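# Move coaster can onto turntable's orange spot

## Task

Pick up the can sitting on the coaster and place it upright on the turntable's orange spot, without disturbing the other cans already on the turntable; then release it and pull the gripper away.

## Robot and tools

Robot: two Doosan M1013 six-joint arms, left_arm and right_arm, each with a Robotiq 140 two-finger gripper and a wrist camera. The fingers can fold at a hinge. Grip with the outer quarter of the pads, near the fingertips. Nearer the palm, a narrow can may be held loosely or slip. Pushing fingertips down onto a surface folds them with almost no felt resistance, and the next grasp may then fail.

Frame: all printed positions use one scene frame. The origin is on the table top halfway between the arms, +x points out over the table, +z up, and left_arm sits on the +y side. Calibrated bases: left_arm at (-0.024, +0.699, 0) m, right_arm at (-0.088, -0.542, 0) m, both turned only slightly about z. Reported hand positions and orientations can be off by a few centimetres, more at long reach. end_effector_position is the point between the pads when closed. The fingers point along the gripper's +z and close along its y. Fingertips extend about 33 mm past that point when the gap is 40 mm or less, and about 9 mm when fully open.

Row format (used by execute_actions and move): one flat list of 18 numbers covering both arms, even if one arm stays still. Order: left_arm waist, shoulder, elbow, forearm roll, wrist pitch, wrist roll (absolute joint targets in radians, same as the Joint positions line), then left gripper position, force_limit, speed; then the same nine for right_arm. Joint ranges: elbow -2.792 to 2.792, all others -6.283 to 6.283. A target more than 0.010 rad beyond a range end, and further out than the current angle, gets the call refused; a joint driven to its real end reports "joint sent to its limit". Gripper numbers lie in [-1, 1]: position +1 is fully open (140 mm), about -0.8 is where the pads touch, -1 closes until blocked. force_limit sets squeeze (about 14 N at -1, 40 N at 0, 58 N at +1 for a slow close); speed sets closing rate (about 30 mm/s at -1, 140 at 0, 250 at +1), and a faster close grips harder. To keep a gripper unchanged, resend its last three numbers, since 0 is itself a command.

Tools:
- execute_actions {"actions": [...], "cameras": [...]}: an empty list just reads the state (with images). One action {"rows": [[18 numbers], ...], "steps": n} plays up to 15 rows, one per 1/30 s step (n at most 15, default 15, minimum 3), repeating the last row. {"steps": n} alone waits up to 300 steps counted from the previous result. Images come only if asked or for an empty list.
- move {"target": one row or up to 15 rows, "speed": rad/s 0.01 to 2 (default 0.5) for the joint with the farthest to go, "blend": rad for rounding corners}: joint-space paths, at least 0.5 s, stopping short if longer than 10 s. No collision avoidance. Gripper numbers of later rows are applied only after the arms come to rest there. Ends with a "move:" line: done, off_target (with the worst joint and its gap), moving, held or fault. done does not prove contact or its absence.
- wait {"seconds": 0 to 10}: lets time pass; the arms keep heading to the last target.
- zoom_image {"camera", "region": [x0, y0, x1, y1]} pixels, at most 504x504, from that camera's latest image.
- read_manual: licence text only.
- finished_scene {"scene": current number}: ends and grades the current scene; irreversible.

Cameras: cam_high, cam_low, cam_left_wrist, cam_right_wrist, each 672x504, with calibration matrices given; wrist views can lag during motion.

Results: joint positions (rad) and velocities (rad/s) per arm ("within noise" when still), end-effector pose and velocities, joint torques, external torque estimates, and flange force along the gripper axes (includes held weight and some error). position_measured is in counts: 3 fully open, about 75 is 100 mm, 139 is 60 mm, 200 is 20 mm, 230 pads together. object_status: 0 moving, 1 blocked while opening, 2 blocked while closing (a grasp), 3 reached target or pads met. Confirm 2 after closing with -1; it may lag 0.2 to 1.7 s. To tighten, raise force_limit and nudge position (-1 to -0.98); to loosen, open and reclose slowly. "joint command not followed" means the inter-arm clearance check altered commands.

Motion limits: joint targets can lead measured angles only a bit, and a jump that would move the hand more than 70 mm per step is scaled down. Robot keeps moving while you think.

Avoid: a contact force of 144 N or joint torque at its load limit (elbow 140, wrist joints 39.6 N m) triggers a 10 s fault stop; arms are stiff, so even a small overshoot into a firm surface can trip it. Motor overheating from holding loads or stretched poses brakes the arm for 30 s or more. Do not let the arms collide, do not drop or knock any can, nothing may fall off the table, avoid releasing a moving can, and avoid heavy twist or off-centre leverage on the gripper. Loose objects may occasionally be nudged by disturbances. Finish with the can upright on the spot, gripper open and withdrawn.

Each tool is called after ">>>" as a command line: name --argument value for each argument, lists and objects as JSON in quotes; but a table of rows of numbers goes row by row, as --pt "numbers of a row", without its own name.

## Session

>>> execute_actions --actions '[]' --cameras '["all"]'

Scene clock: 0.00 s of 6600.00 s.
left_arm: end_effector_position=(+0.5165, +0.2885, +0.3931) position_measured=3 object_status=3 end_effector_quat_wxyz=(-0.134, +0.800, +0.272, +0.518) | right_arm: end_effector_position=(-0.0096, +0.2518, +0.1247) position_measured=3 object_status=3 end_effector_quat_wxyz=(+0.074, +0.248, +0.966, -0.025)
Joint positions: left_arm=[-1.182 0.213 1.769 1.101 1.539 -0.516] | right_arm=[1.451 0.532 1.469 -0.146 1.218 0.475]
Joint velocities: within noise
Joint torques (N m): no reading
External joint torques (N m): no reading
Flange force (N): no reading
camera_calibration:
cam_left_wrist: T_world_to_cam=[[0.584316, -0.808578, 0.0691107, -0.0856484], [-0.544426, -0.453728, -0.7055, 0.695752], [0.601809, 0.37461, -0.705332, 0.00568392], [0, 0, 0, 1]] pos_world=[0.425411, 0.2443, 0.500781]
cam_right_wrist: T_world_to_cam=[[0.495095, 0.867991, -0.0383664, -0.194037], [0.775721, -0.421713, 0.469485, 0.0640733], [0.391329, -0.262201, -0.882107, 0.320997], [0, 0, 0, 1]] pos_world=[-0.0792515, 0.279609, 0.245627]

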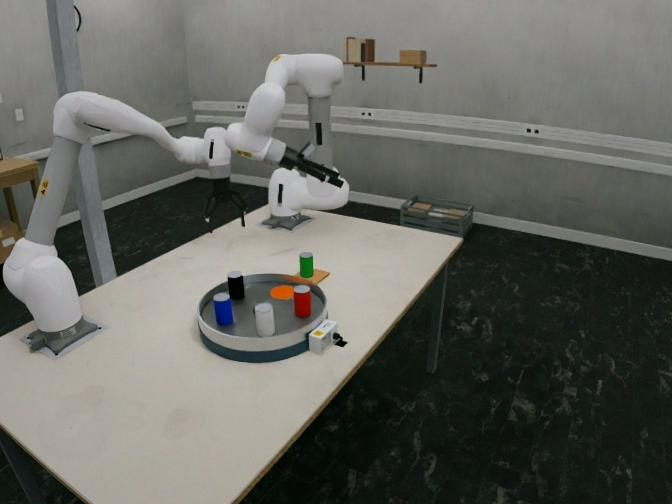

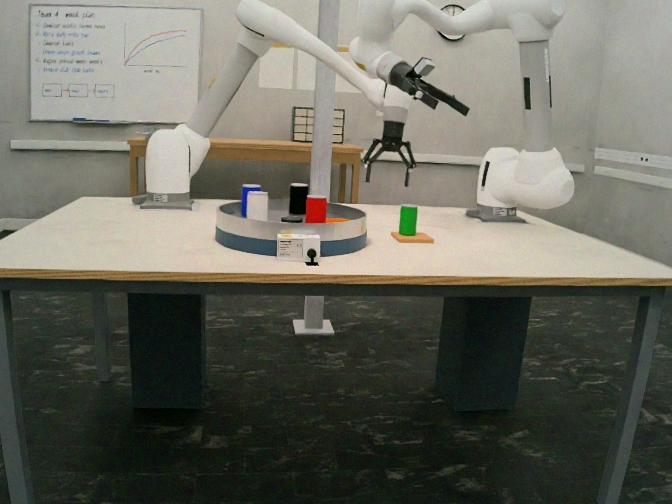

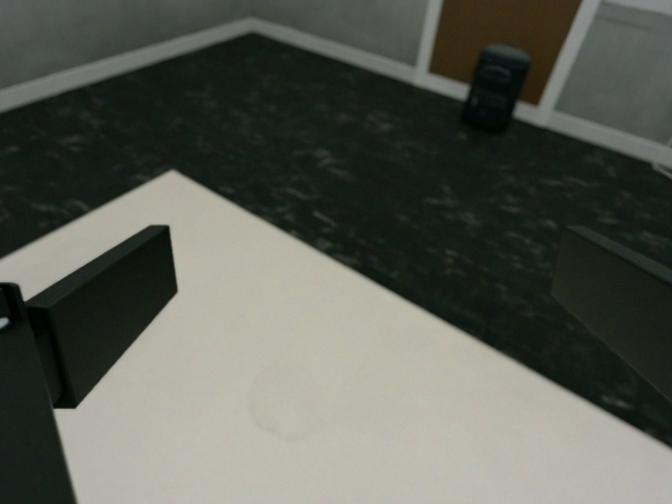

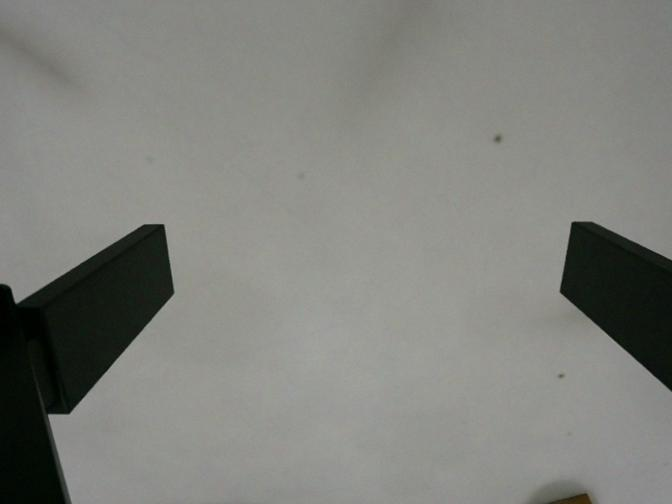

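>>> zoom_image --camera "cam_high" --region '[180, 230, 360, 370]'

>>> zoom_image --camera "cam_low" --region '[200, 160, 440, 270]'

>>> execute_actions --actions '[]' --cameras '["cam_high", "cam_low"]'

Scaled by 2.800.

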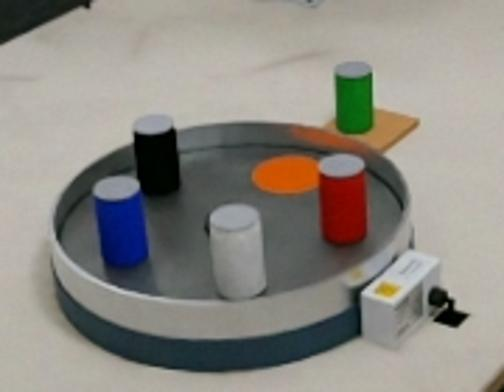

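Scaled by 2.100.

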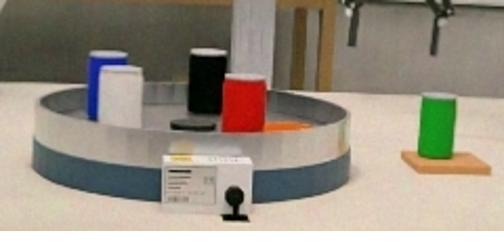

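Scene clock: 0.53 s of 6600.00 s.
left_arm: end_effector_position=(+0.5165, +0.2885, +0.3931) position_measured=3 object_status=3 end_effector_quat_wxyz=(-0.134, +0.800, +0.272, +0.518) | right_arm: end_effector_position=(-0.0096, +0.2518, +0.1247) position_measured=3 object_status=3 end_effector_quat_wxyz=(+0.074, +0.248, +0.966, -0.025)
Joint positions: left_arm=[-1.182 0.213 1.769 1.101 1.539 -0.516] | right_arm=[1.451 0.532 1.469 -0.146 1.218 0.475]
Joint velocities: within noise
Joint torques (N m): left_arm=[0.07 -55.98 -40.89 3.68 0.94 0.24] | right_arm=[-1.38 -88.38 -36.75 3.81 0.54 0.41]
External joint torques (N m): left_arm=[-0.4 -6.66 0.47 0.44 0.13 -0.24] | right_arm=[1.22 -3.24 -1.53 -0.19 -0.34 -0.41]
Flange force (N): left_arm=[4.3 -10.8 -1.0] | right_arm=[-0.2 -1.7 -3.1]
Steps of this call (1-16: nothing new was sent). Readings (joint positions of left_arm | right_arm; what the end effector reports):
1: [-1.182 0.213 1.769 1.101 1.539 -0.516] | [1.451 0.532 1.469 -0.146 1.218 0.475] | left_arm position_measured=3 object_status=3 | right_arm position_measured=3 object_status=3
2: [-1.182 0.213 1.769 1.101 1.539 -0.516] | [1.451 0.532 1.469 -0.146 1.218 0.475] | left_arm position_measured=3 object_status=3 | right_arm position_measured=3 object_status=3
4: [-1.182 0.213 1.769 1.101 1.539 -0.516] | [1.451 0.532 1.469 -0.146 1.218 0.475] | left_arm position_measured=3 object_status=3 | right_arm position_measured=3 object_status=3
8: [-1.182 0.213 1.769 1.101 1.539 -0.516] | [1.451 0.532 1.469 -0.146 1.218 0.475] | left_arm position_measured=3 object_status=3 | right_arm position_measured=3 object_status=3
16: the state above
Images, in order (width x height): cam_high 672x504, cam_low 672x504.

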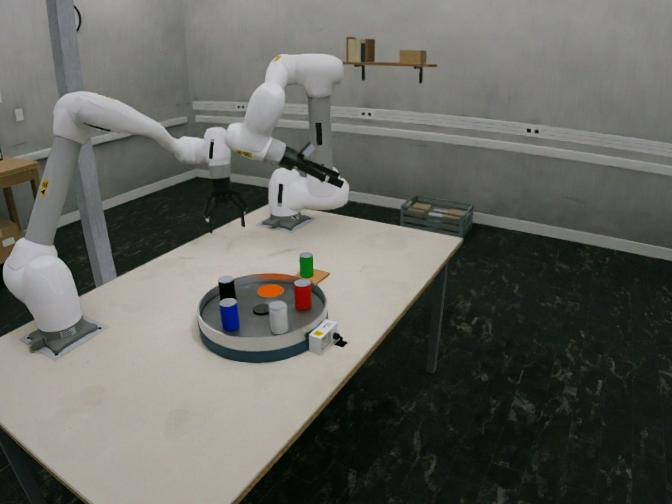

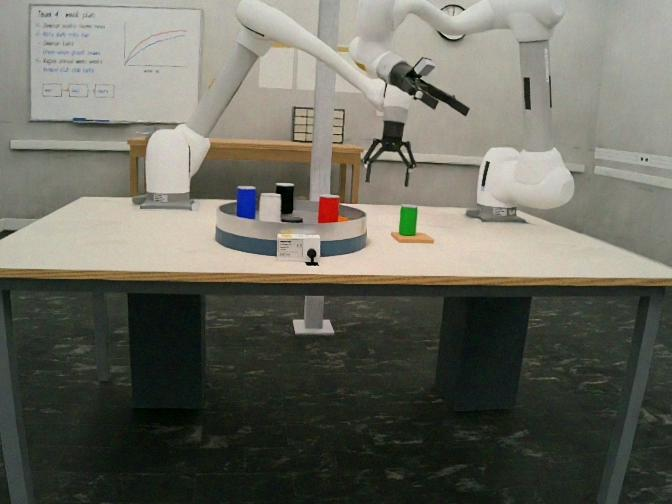

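>>> execute_actions --actions '[]' --cameras '["cam_high", "cam_low"]'

>>> zoom_image --camera "cam_high" --region '[190, 240, 350, 365]'

>>> zoom_image --camera "cam_low" --region '[205, 170, 445, 270]'

Scene clock: 4.13 s of 6600.00 s.
left_arm: end_effector_position=(+0.5165, +0.2885, +0.3931) position_measured=3 object_status=3 end_effector_quat_wxyz=(-0.134, +0.800, +0.272, +0.518) | right_arm: end_effector_position=(-0.0096, +0.2518, +0.1247) position_measured=3 object_status=3 end_effector_quat_wxyz=(+0.074, +0.248, +0.966, -0.025)
Joint positions: left_arm=[-1.182 0.213 1.769 1.101 1.539 -0.516] | right_arm=[1.451 0.532 1.469 -0.146 1.218 0.475]
Joint velocities: within noise
Joint torques (N m): left_arm=[-0.2 -55.26 -41.12 3.63 0.99 0.27] | right_arm=[-1.53 -88.32 -36.6 3.78 0.47 0.43]
External joint torques (N m): left_arm=[0.44 -7.33 0.78 0.46 0.09 -0.27] | right_arm=[0.81 -3.22 -1.73 -0.17 -0.28 -0.43]
Flange force (N): left_arm=[5.0 -12.1 0.4] | right_arm=[-0.5 -1.0 -3.3]
Steps of this call (1-108: nothing new was sent). Readings (joint positions of left_arm | right_arm; what the end effector reports):
1: [-1.182 0.213 1.769 1.101 1.539 -0.516] | [1.451 0.532 1.469 -0.146 1.218 0.475] | left_arm position_measured=3 object_status=3 | right_arm position_measured=3 object_status=3
2: [-1.182 0.213 1.769 1.101 1.539 -0.516] | [1.451 0.532 1.469 -0.146 1.218 0.475] | left_arm position_measured=3 object_status=3 | right_arm position_measured=3 object_status=3
4: [-1.182 0.213 1.769 1.101 1.539 -0.516] | [1.451 0.532 1.469 -0.146 1.218 0.475] | left_arm position_measured=3 object_status=3 | right_arm position_measured=3 object_status=3
8: [-1.182 0.213 1.769 1.101 1.539 -0.516] | [1.451 0.532 1.469 -0.146 1.218 0.475] | left_arm position_measured=3 object_status=3 | right_arm position_measured=3 object_status=3
108: the state above
Images, in order (width x height): cam_high 672x504, cam_low 672x504.

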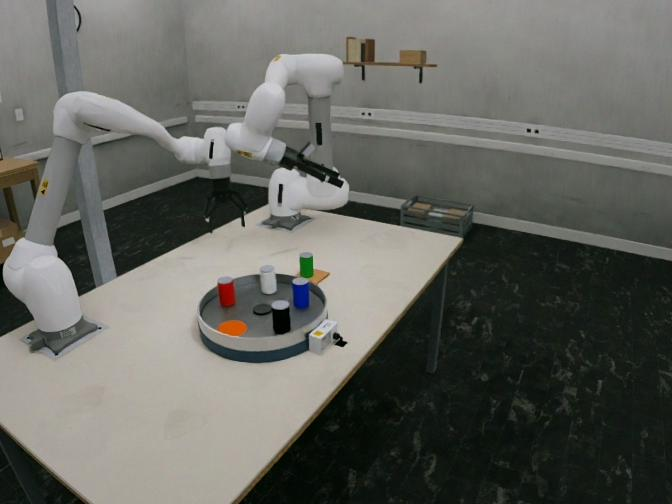

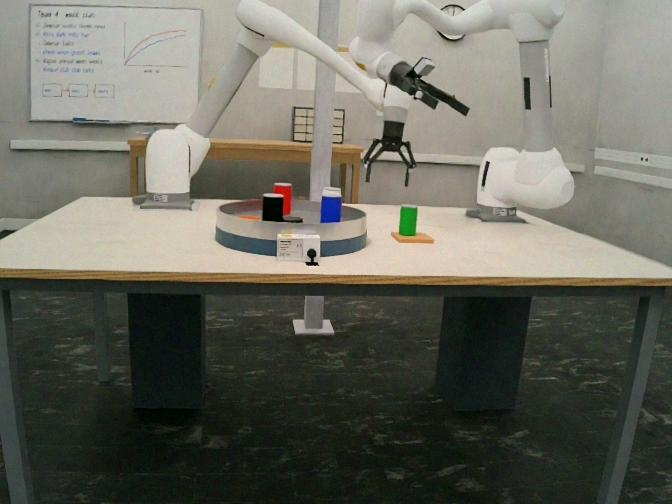

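Scaled by 3.150.

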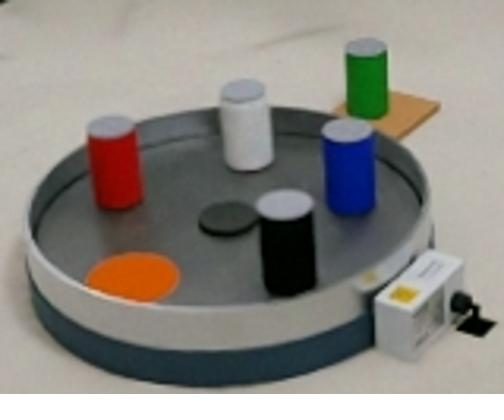

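Scaled by 2.100.

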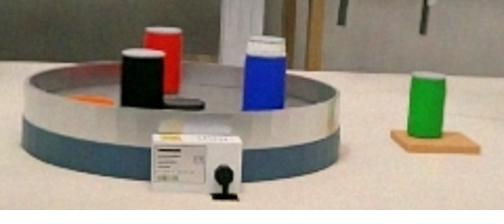

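>>> execute_actions --actions '[]' --cameras '["cam_high", "cam_low"]'

>>> zoom_image --camera "cam_high" --region '[190, 240, 350, 365]'

>>> zoom_image --camera "cam_low" --region '[205, 170, 445, 270]'

Scene clock: 6.30 s of 6600.00 s.
left_arm: end_effector_position=(+0.5165, +0.2885, +0.3931) position_measured=3 object_status=3 end_effector_quat_wxyz=(-0.134, +0.800, +0.272, +0.518) | right_arm: end_effector_position=(-0.0096, +0.2518, +0.1247) position_measured=3 object_status=3 end_effector_quat_wxyz=(+0.074, +0.248, +0.966, -0.025)
Joint positions: left_arm=[-1.182 0.213 1.769 1.101 1.539 -0.516] | right_arm=[1.451 0.532 1.469 -0.146 1.218 0.475]
Joint velocities: within noise
Joint torques (N m): left_arm=[0 -55.68 -41 3.7 0.98 0.32] | right_arm=[-1.52 -88.22 -36.74 3.8 0.49 0.41]
External joint torques (N m): left_arm=[0.02 -6.94 0.62 0.4 0.1 -0.32] | right_arm=[1.35 -3.45 -1.56 -0.18 -0.3 -0.41]
Flange force (N): left_arm=[4.5 -11.4 -0.3] | right_arm=[-0.2 -1.9 -3.3]
Steps of this call (1-65: nothing new was sent). Readings (joint positions of left_arm | right_arm; what the end effector reports):
1: [-1.182 0.213 1.769 1.101 1.539 -0.516] | [1.451 0.532 1.469 -0.146 1.218 0.475] | left_arm position_measured=3 object_status=3 | right_arm position_measured=3 object_status=3
2: [-1.182 0.213 1.769 1.101 1.539 -0.516] | [1.451 0.532 1.469 -0.146 1.218 0.475] | left_arm position_measured=3 object_status=3 | right_arm position_measured=3 object_status=3
4: [-1.182 0.213 1.769 1.101 1.539 -0.516] | [1.451 0.532 1.469 -0.146 1.218 0.475] | left_arm position_measured=3 object_status=3 | right_arm position_measured=3 object_status=3
8: [-1.182 0.213 1.769 1.101 1.539 -0.516] | [1.451 0.532 1.469 -0.146 1.218 0.475] | left_arm position_measured=3 object_status=3 | right_arm position_measured=3 object_status=3
65: the state above
Images, in order (width x height): cam_high 672x504, cam_low 672x504.

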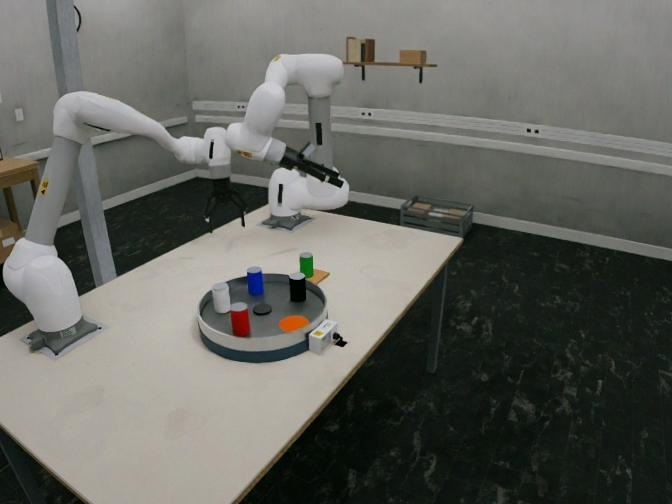

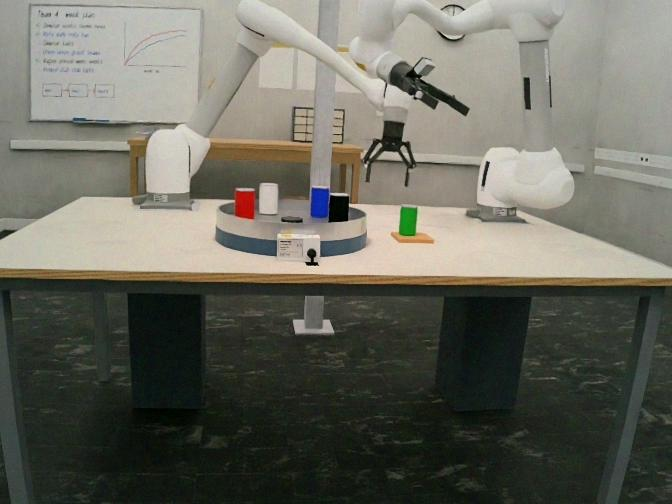

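Scaled by 3.150.

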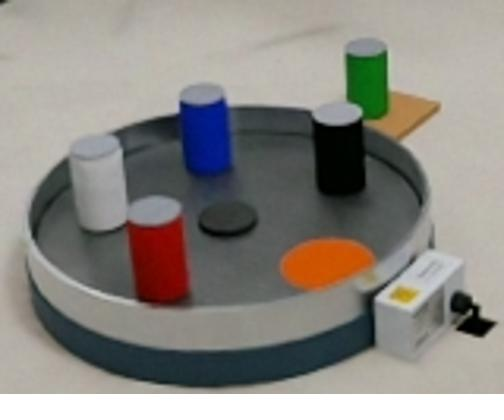

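Scaled by 2.100.

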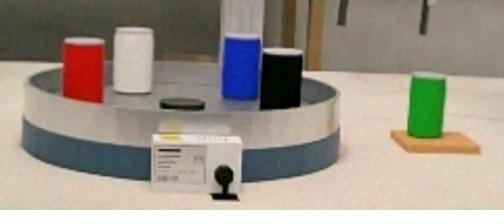

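>>> execute_actions --actions '[]' --cameras '["cam_high", "cam_low"]'

>>> zoom_image --camera "cam_high" --region '[180, 230, 360, 370]'

>>> zoom_image --camera "cam_low" --region '[200, 160, 440, 270]'

Scene clock: 7.83 s of 6600.00 s.
left_arm: end_effector_position=(+0.5165, +0.2885, +0.3931) position_measured=3 object_status=3 end_effector_quat_wxyz=(-0.134, +0.800, +0.272, +0.518) | right_arm: end_effector_position=(-0.0096, +0.2518, +0.1247) position_measured=3 object_status=3 end_effector_quat_wxyz=(+0.074, +0.248, +0.966, -0.025)
Joint positions: left_arm=[-1.182 0.213 1.769 1.101 1.539 -0.516] | right_arm=[1.451 0.532 1.469 -0.146 1.218 0.475]
Joint velocities: within noise
Joint torques (N m): left_arm=[0.21 -56.12 -41.21 3.68 1 0.24] | right_arm=[-1.45 -88.55 -36.65 3.82 0.48 0.4]
External joint torques (N m): left_arm=[-0.56 -6.47 0.8 0.44 0.07 -0.24] | right_arm=[1.92 -3.08 -1.56 -0.18 -0.29 -0.41]
Flange force (N): left_arm=[3.8 -11.2 -0.9] | right_arm=[0.7 -1.7 -3.2]
Steps of this call (1-46: nothing new was sent). Readings (joint positions of left_arm | right_arm; what the end effector reports):
1: [-1.182 0.213 1.769 1.101 1.539 -0.516] | [1.451 0.532 1.469 -0.146 1.218 0.475] | left_arm position_measured=3 object_status=3 | right_arm position_measured=3 object_status=3
2: [-1.182 0.213 1.769 1.101 1.539 -0.516] | [1.451 0.532 1.469 -0.146 1.218 0.475] | left_arm position_measured=3 object_status=3 | right_arm position_measured=3 object_status=3
4: [-1.182 0.213 1.769 1.101 1.539 -0.516] | [1.451 0.532 1.469 -0.146 1.218 0.475] | left_arm position_measured=3 object_status=3 | right_arm position_measured=3 object_status=3
8: [-1.182 0.213 1.769 1.101 1.539 -0.516] | [1.451 0.532 1.469 -0.146 1.218 0.475] | left_arm position_measured=3 object_status=3 | right_arm position_measured=3 object_status=3
46: the state above
Images, in order (width x height): cam_high 672x504, cam_low 672x504.

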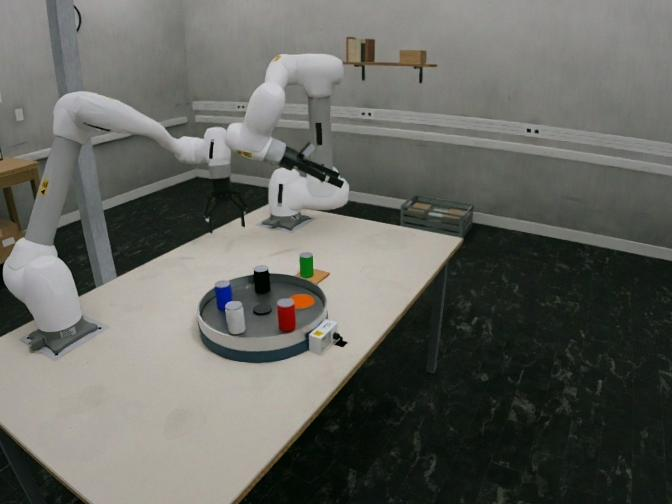

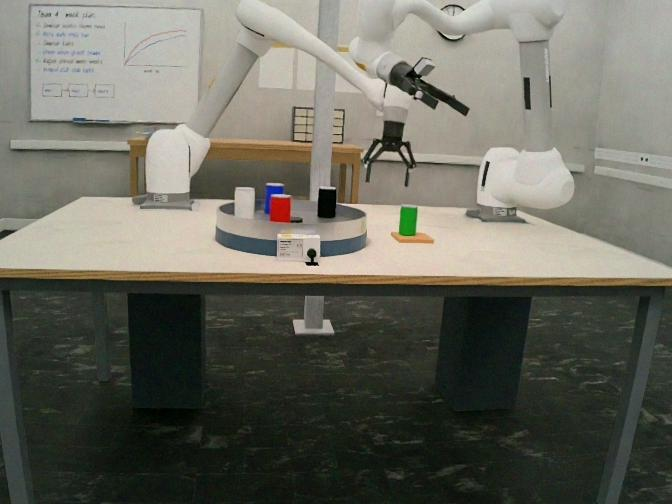

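Scaled by 2.800.

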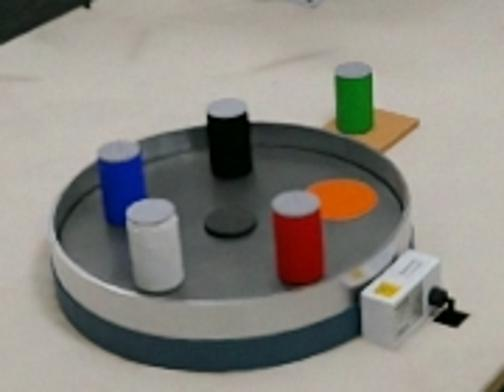

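Scaled by 2.100.

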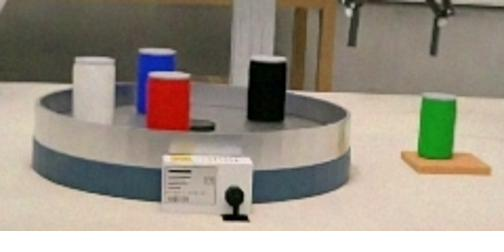

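>>> execute_actions --actions '[]' --cameras '["cam_high", "cam_low"]'

>>> zoom_image --camera "cam_high" --region '[180, 230, 360, 370]'

>>> zoom_image --camera "cam_low" --region '[200, 160, 440, 270]'

Scene clock: 8.67 s of 6600.00 s.
left_arm: end_effector_position=(+0.5165, +0.2885, +0.3931) position_measured=3 object_status=3 end_effector_quat_wxyz=(-0.134, +0.800, +0.272, +0.518) | right_arm: end_effector_position=(-0.0096, +0.2518, +0.1247) position_measured=3 object_status=3 end_effector_quat_wxyz=(+0.074, +0.248, +0.966, -0.025)
Joint positions: left_arm=[-1.182 0.213 1.769 1.101 1.539 -0.516] | right_arm=[1.451 0.532 1.469 -0.146 1.218 0.475]
Joint velocities: within noise
Joint torques (N m): left_arm=[-0.01 -56.13 -41.09 3.7 0.97 0.24] | right_arm=[-1.32 -88.51 -36.73 3.8 0.49 0.43]
External joint torques (N m): left_arm=[0.17 -6.6 0.68 0.4 0.1 -0.24] | right_arm=[1.66 -2.32 -1.27 -0.18 -0.3 -0.43]
Flange force (N): left_arm=[4.4 -10.9 0.0] | right_arm=[0.7 -1.2 -2.4]
Steps of this call (1-25: nothing new was sent). Readings (joint positions of left_arm | right_arm; what the end effector reports):
1: [-1.182 0.213 1.769 1.101 1.539 -0.516] | [1.451 0.532 1.469 -0.146 1.218 0.475] | left_arm position_measured=3 object_status=3 | right_arm position_measured=3 object_status=3
2: [-1.182 0.213 1.769 1.101 1.539 -0.516] | [1.451 0.532 1.469 -0.146 1.218 0.475] | left_arm position_measured=3 object_status=3 | right_arm position_measured=3 object_status=3
4: [-1.182 0.213 1.769 1.101 1.539 -0.516] | [1.451 0.532 1.469 -0.146 1.218 0.475] | left_arm position_measured=3 object_status=3 | right_arm position_measured=3 object_status=3
8: [-1.182 0.213 1.769 1.101 1.539 -0.516] | [1.451 0.532 1.469 -0.146 1.218 0.475] | left_arm position_measured=3 object_status=3 | right_arm position_measured=3 object_status=3
25: the state above
Images, in order (width x height): cam_high 672x504, cam_low 672x504.

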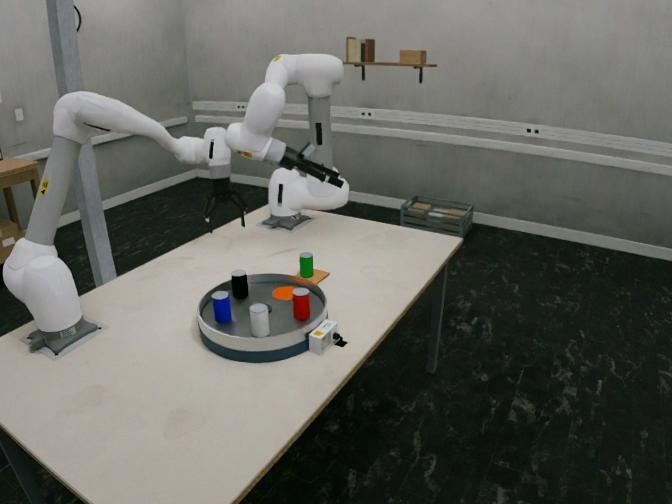

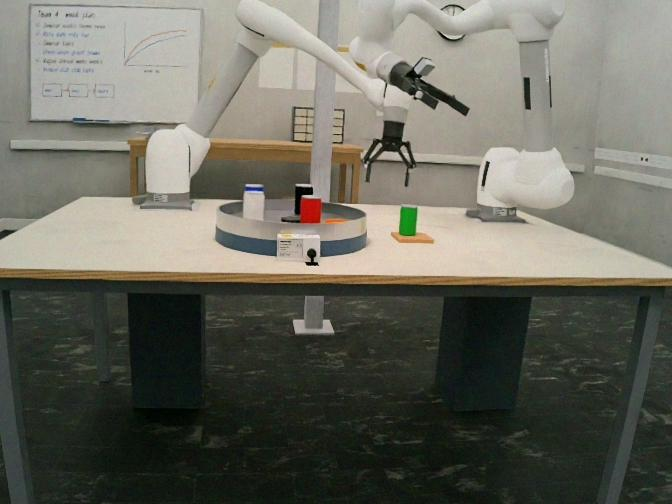

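Scaled by 2.800.

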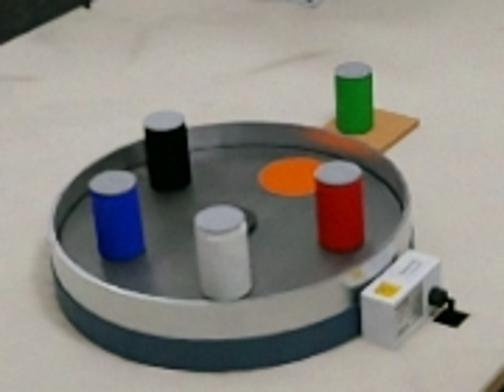

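Scaled by 2.100.

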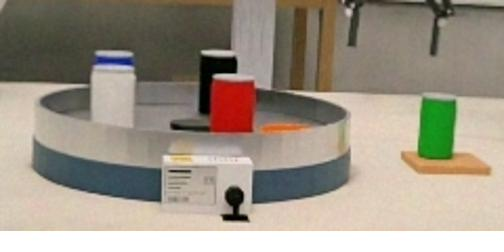

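>>> execute_actions --actions '[]' --cameras '["cam_high", "cam_low"]'

Scene clock: 9.77 s of 6600.00 s.
left_arm: end_effector_position=(+0.5165, +0.2885, +0.3931) position_measured=3 object_status=3 end_effector_quat_wxyz=(-0.134, +0.800, +0.272, +0.518) | right_arm: end_effector_position=(-0.0096, +0.2518, +0.1247) position_measured=3 object_status=3 end_effector_quat_wxyz=(+0.074, +0.248, +0.966, -0.025)
Joint positions: left_arm=[-1.182 0.213 1.769 1.101 1.539 -0.516] | right_arm=[1.451 0.532 1.469 -0.146 1.218 0.475]
Joint velocities: within noise
Joint torques (N m): left_arm=[-0.12 -55.77 -40.95 3.64 1.02 0.26] | right_arm=[-1.53 -88.69 -36.59 3.81 0.49 0.4]
External joint torques (N m): left_arm=[-0.03 -6.88 0.54 0.48 0.05 -0.26] | right_arm=[1.53 -2.06 -1.37 -0.21 -0.29 -0.4]
Flange force (N): left_arm=[4.6 -11.1 -0.3] | right_arm=[0.9 -0.5 -2.4]
Steps of this call (1-33: nothing new was sent). Readings (joint positions of left_arm | right_arm; what the end effector reports):
1: [-1.182 0.213 1.769 1.101 1.539 -0.516] | [1.451 0.532 1.469 -0.146 1.218 0.475] | left_arm position_measured=3 object_status=3 | right_arm position_measured=3 object_status=3
2: [-1.182 0.213 1.769 1.101 1.539 -0.516] | [1.451 0.532 1.469 -0.146 1.218 0.475] | left_arm position_measured=3 object_status=3 | right_arm position_measured=3 object_status=3
4: [-1.182 0.213 1.769 1.101 1.539 -0.516] | [1.451 0.532 1.469 -0.146 1.218 0.475] | left_arm position_measured=3 object_status=3 | right_arm position_measured=3 object_status=3
8: [-1.182 0.213 1.769 1.101 1.539 -0.516] | [1.451 0.532 1.469 -0.146 1.218 0.475] | left_arm position_measured=3 object_status=3 | right_arm position_measured=3 object_status=3
33: the state above
Images, in order (width x height): cam_high 672x504, cam_low 672x504.

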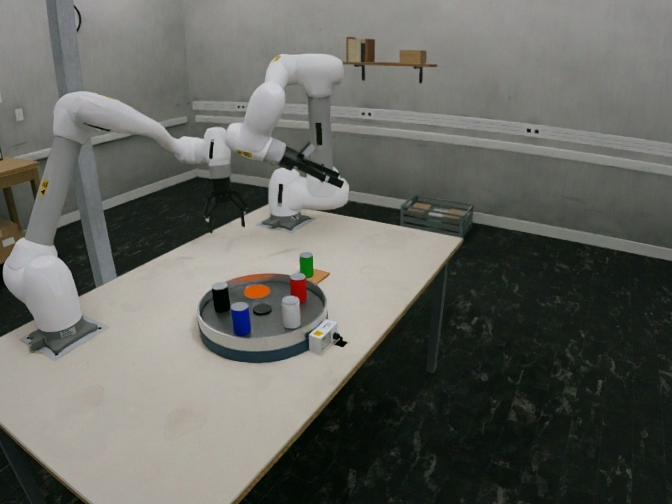

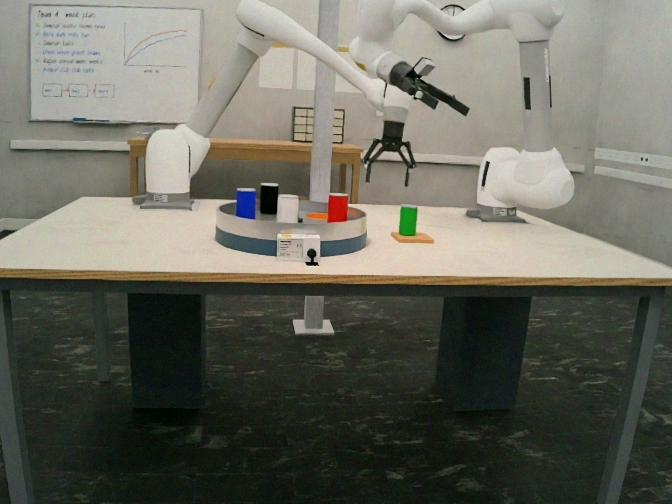

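>>> zoom_image --camera "cam_low" --region '[200, 160, 440, 270]'

>>> zoom_image --camera "cam_high" --region '[180, 230, 360, 370]'

Scaled by 2.100.

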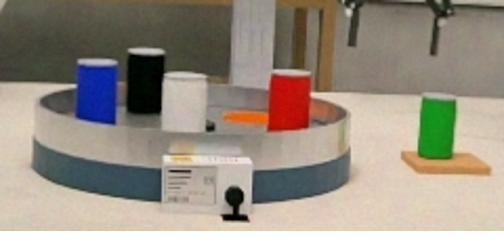

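Scaled by 2.800.

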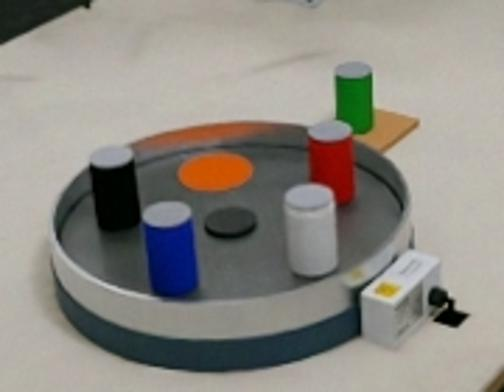

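>>> move --pt "-0.9320 0.0849 1.8966 0 0.9785 -1.5708 0.1 0 0 1.451 0.532 1.469 -0.146 1.218 0.475 1 0 0" --speed 1.0 --cameras '["cam_high", "cam_low", "cam_left_wrist"]'

Scene clock: 13.90 s of 6600.00 s.
left_arm: end_effector_position=(+0.3875, +0.2270, +0.2200) position_measured=117 object_status=3 end_effector_quat_wxyz=(+0.081, +0.437, +0.895, -0.040) | right_arm: end_effector_position=(-0.0096, +0.2521, +0.1252) position_measured=3 object_status=3 end_effector_quat_wxyz=(+0.074, +0.248, +0.966, -0.025)
Joint positions: left_arm=[-0.932 0.085 1.897 0 0.979 -1.571] | right_arm=[1.451 0.532 1.469 -0.146 1.218 0.475]
Joint velocities: within noise
Joint torques (N m): left_arm=[0.2 -43.04 -40.58 3.68 -0.49 0.19] | right_arm=[-1.66 -88.41 -36.77 3.8 0.46 0.41]
External joint torques (N m): left_arm=[-0.32 -5.61 0.84 0.35 0.02 -0.19] | right_arm=[1.79 -3.88 -1.67 -0.15 -0.27 -0.41]
Flange force (N): left_arm=[9.5 -1.7 -4.6] | right_arm=[0.1 -2.4 -3.8]
Kept back: nothing.
move: done
camera_calibration:
cam_left_wrist: T_world_to_cam=[[0.785203, 0.619141, -0.0109815, -0.432361], [0.540739, -0.676916, 0.499385, -0.159344], [0.301756, -0.398057, -0.866311, 0.311386], [0, 0, 0, 1]] pos_world=[0.331693, 0.283779, 0.344583]
Images, in order (width x height): cam_high 672x504, cam_low 672x504, cam_left_wrist 672x504.

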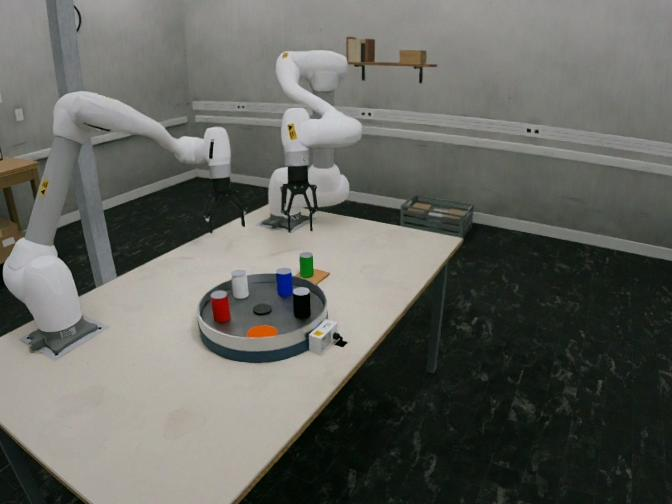

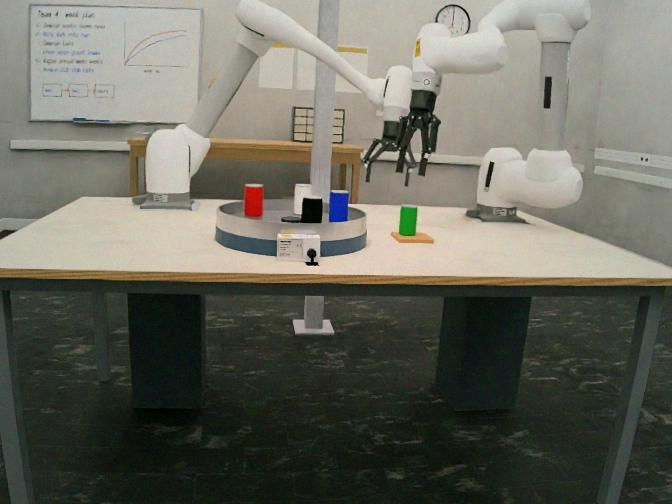

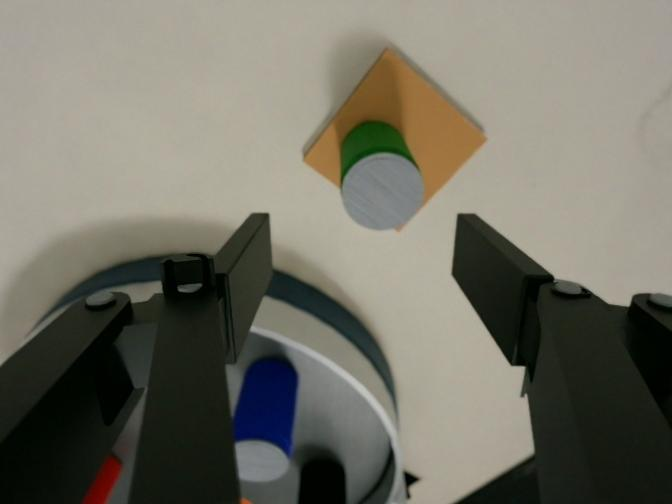

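>>> zoom_image --camera "cam_left_wrist" --region '[280, 30, 500, 250]'

>>> zoom_image --camera "cam_low" --region '[200, 160, 440, 270]'

>>> zoom_image --camera "cam_high" --region '[180, 230, 360, 370]'

Scaled by 2.291.

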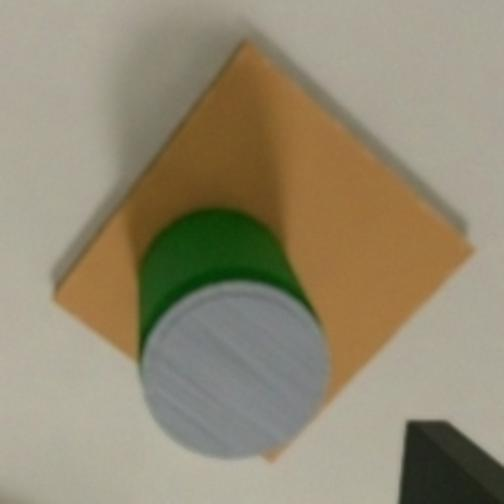

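Scaled by 2.100.

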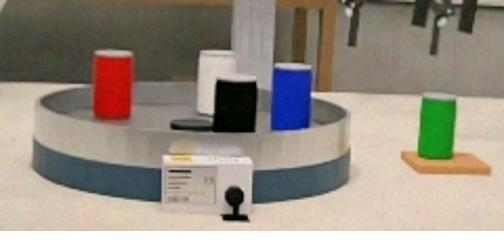

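Scaled by 2.800.

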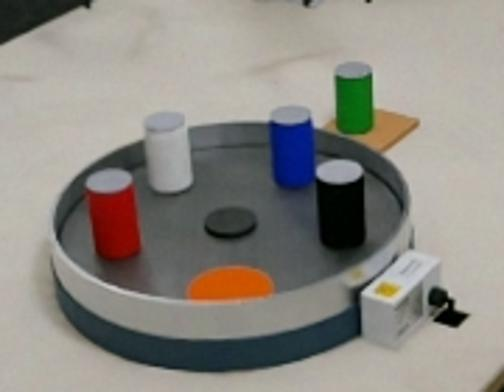

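>>> zoom_image --camera "cam_left_wrist" --region '[200, 190, 500, 380]'

Scaled by 1.680.

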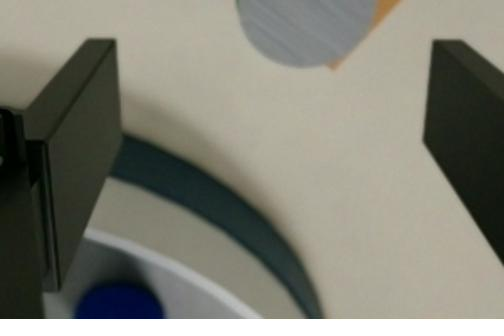

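>>> move --pt "-0.9073 0.1502 1.9420 0 0.8679 -1.5708 0.1 0 0 1.451 0.532 1.469 -0.146 1.218 0.475 1 0 0" --speed 0.5 --cameras '["cam_high", "cam_low", "cam_left_wrist"]'

>>> zoom_image --camera "cam_left_wrist" --region '[220, 30, 500, 310]'

>>> zoom_image --camera "cam_low" --region '[200, 160, 440, 270]'

Scene clock: 17.50 s of 6600.00 s.
left_arm: end_effector_position=(+0.4069, +0.2278, +0.1601) position_measured=117 object_status=3 end_effector_quat_wxyz=(+0.082, +0.426, +0.900, -0.039) | right_arm: end_effector_position=(-0.0096, +0.2521, +0.1252) position_measured=3 object_status=3 end_effector_quat_wxyz=(+0.074, +0.248, +0.966, -0.025)
Joint positions: left_arm=[-0.907 0.15 1.942 0 0.868 -1.571] | right_arm=[1.451 0.532 1.469 -0.146 1.218 0.475]
Joint velocities: within noise
Joint torques (N m): left_arm=[-0.06 -46.68 -38.44 3.44 -0.36 0.24] | right_arm=[-1.41 -88.36 -36.74 3.79 0.48 0.42]
External joint torques (N m): left_arm=[0.03 -6.67 0.82 0.37 -0.11 -0.24] | right_arm=[1.41 -3.33 -1.52 -0.16 -0.29 -0.42]
Flange force (N): left_arm=[10.5 -1.3 -6.7] | right_arm=[-0.1 -1.8 -3.2]
Kept back: nothing.
move: done
camera_calibration:
cam_left_wrist: T_world_to_cam=[[0.769641, 0.638382, -0.0110085, -0.446752], [0.557341, -0.663326, 0.49937, -0.149223], [0.311487, -0.390471, -0.866319, 0.248211], [0, 0, 0, 1]] pos_world=[0.349692, 0.283134, 0.284629]
Images, in order (width x height): cam_high 672x504, cam_low 672x504, cam_left_wrist 672x504.

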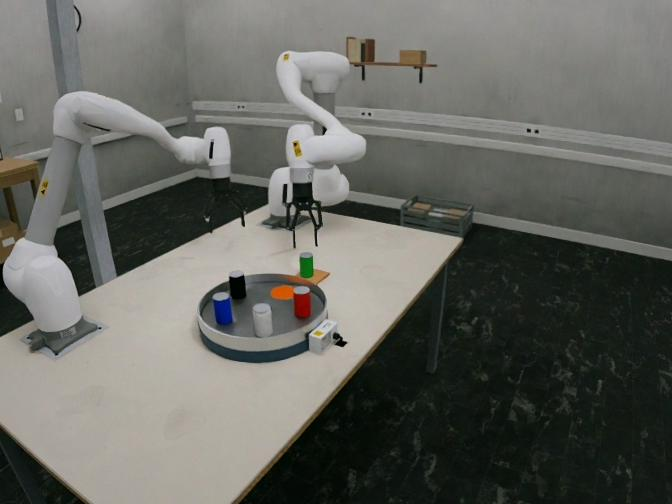

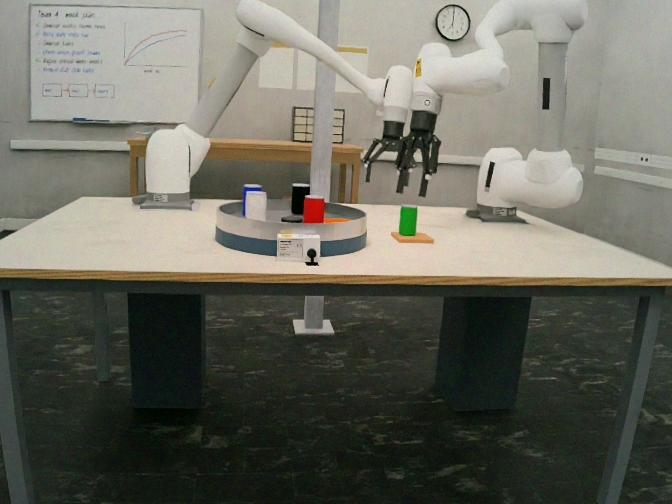

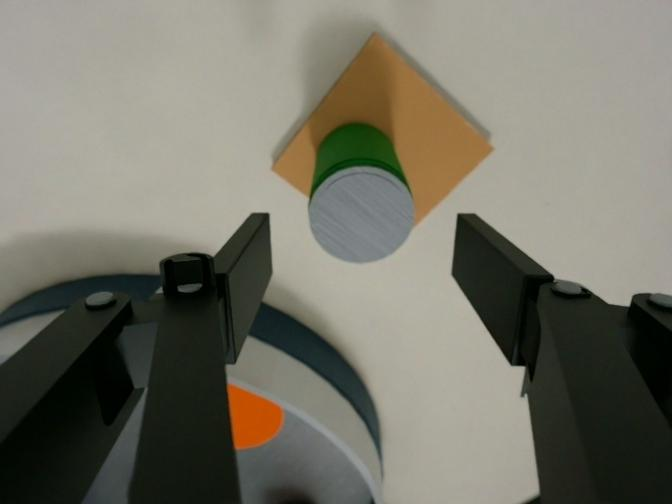

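Scaled by 1.800.

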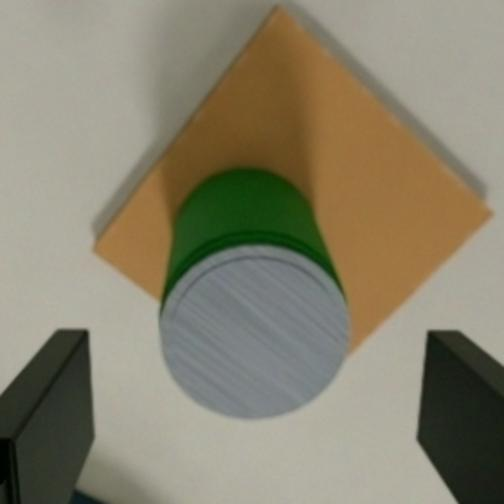

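Scaled by 2.100.

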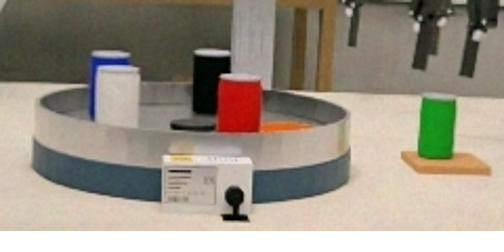

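>>> move --pt "-0.9073 0.2004 1.9931 0 0.7666 -1.5708 0.1 0 0 1.451 0.532 1.469 -0.146 1.218 0.475 1 0 0" --pt "-0.9073 0.2004 1.9931 0 0.7666 -1.5708 -1 0 -1 1.451 0.532 1.469 -0.146 1.218 0.475 1 0 0" --speed 0.3 --cameras '["cam_high", "cam_low", "cam_left_wrist"]'

>>> zoom_image --camera "cam_left_wrist" --region '[200, 100, 520, 380]'

>>> zoom_image --camera "cam_low" --region '[200, 160, 440, 270]'

Scene clock: 20.83 s of 6600.00 s.
left_arm: end_effector_position=(+0.4069, +0.2278, +0.1070) position_measured=154 object_status=0 end_effector_quat_wxyz=(+0.082, +0.426, +0.900, -0.039) | right_arm: end_effector_position=(-0.0096, +0.2521, +0.1252) position_measured=3 object_status=3 end_effector_quat_wxyz=(+0.074, +0.248, +0.966, -0.025)
Joint positions: left_arm=[-0.907 0.2 1.993 0 0.767 -1.571] | right_arm=[1.451 0.532 1.469 -0.146 1.218 0.475]
Joint velocities: within noise
Joint torques (N m): left_arm=[0.17 -38.54 -28.07 3.4 -0.27 0.25] | right_arm=[-1.48 -88.42 -36.61 3.8 0.48 0.42]
External joint torques (N m): left_arm=[-0.19 -17.79 -7.2 0.18 -0.19 -0.25] | right_arm=[1.54 -3.35 -1.61 -0.17 -0.28 -0.42]
Flange force (N): left_arm=[7.9 -1.7 -26.2] | right_arm=[0.1 -1.7 -3.4]
Kept back: nothing.
move: done
camera_calibration:
cam_left_wrist: T_world_to_cam=[[0.769633, 0.638391, -0.0109995, -0.44735], [0.557368, -0.663351, 0.499306, -0.122708], [0.311456, -0.390413, -0.866356, 0.202249], [0, 0, 0, 1]] pos_world=[0.349697, 0.283146, 0.231568]
Images, in order (width x height): cam_high 672x504, cam_low 672x504, cam_left_wrist 672x504.

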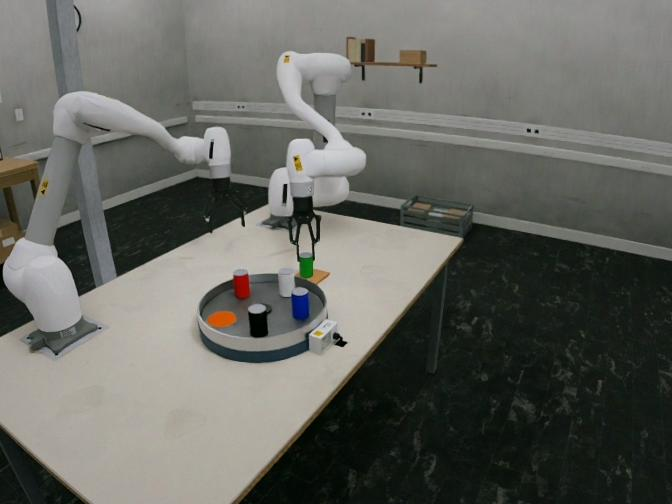

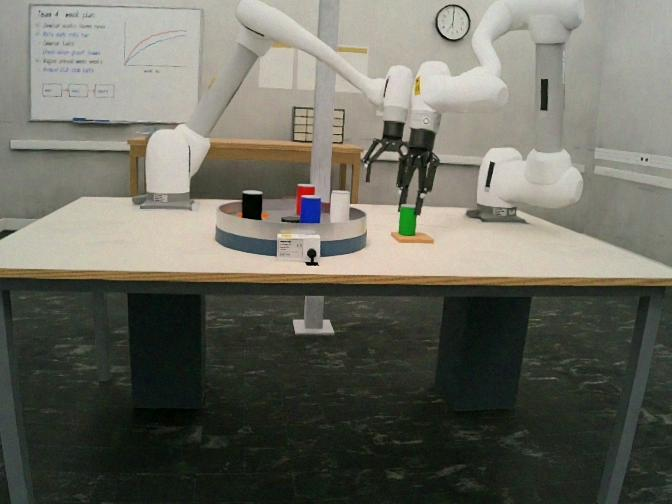

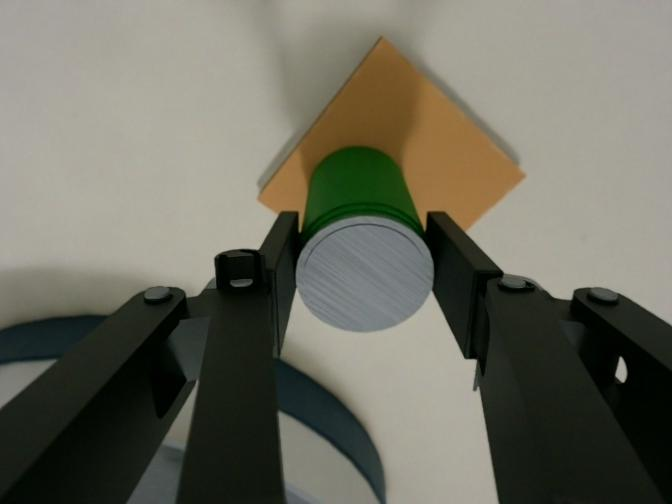

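Scaled by 1.575.

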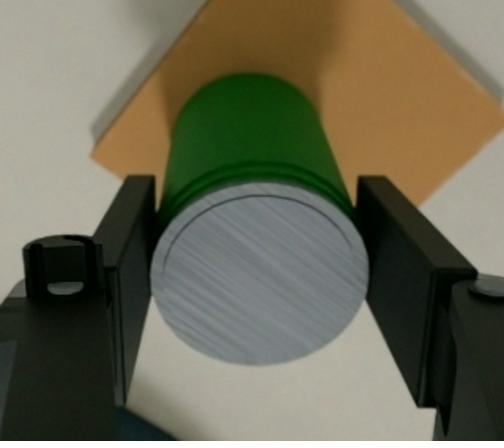

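Scaled by 2.100.

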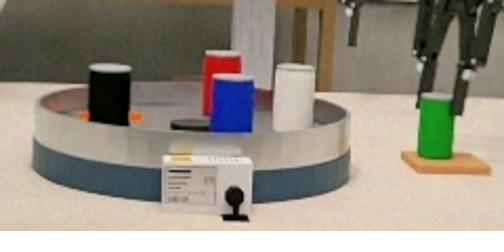

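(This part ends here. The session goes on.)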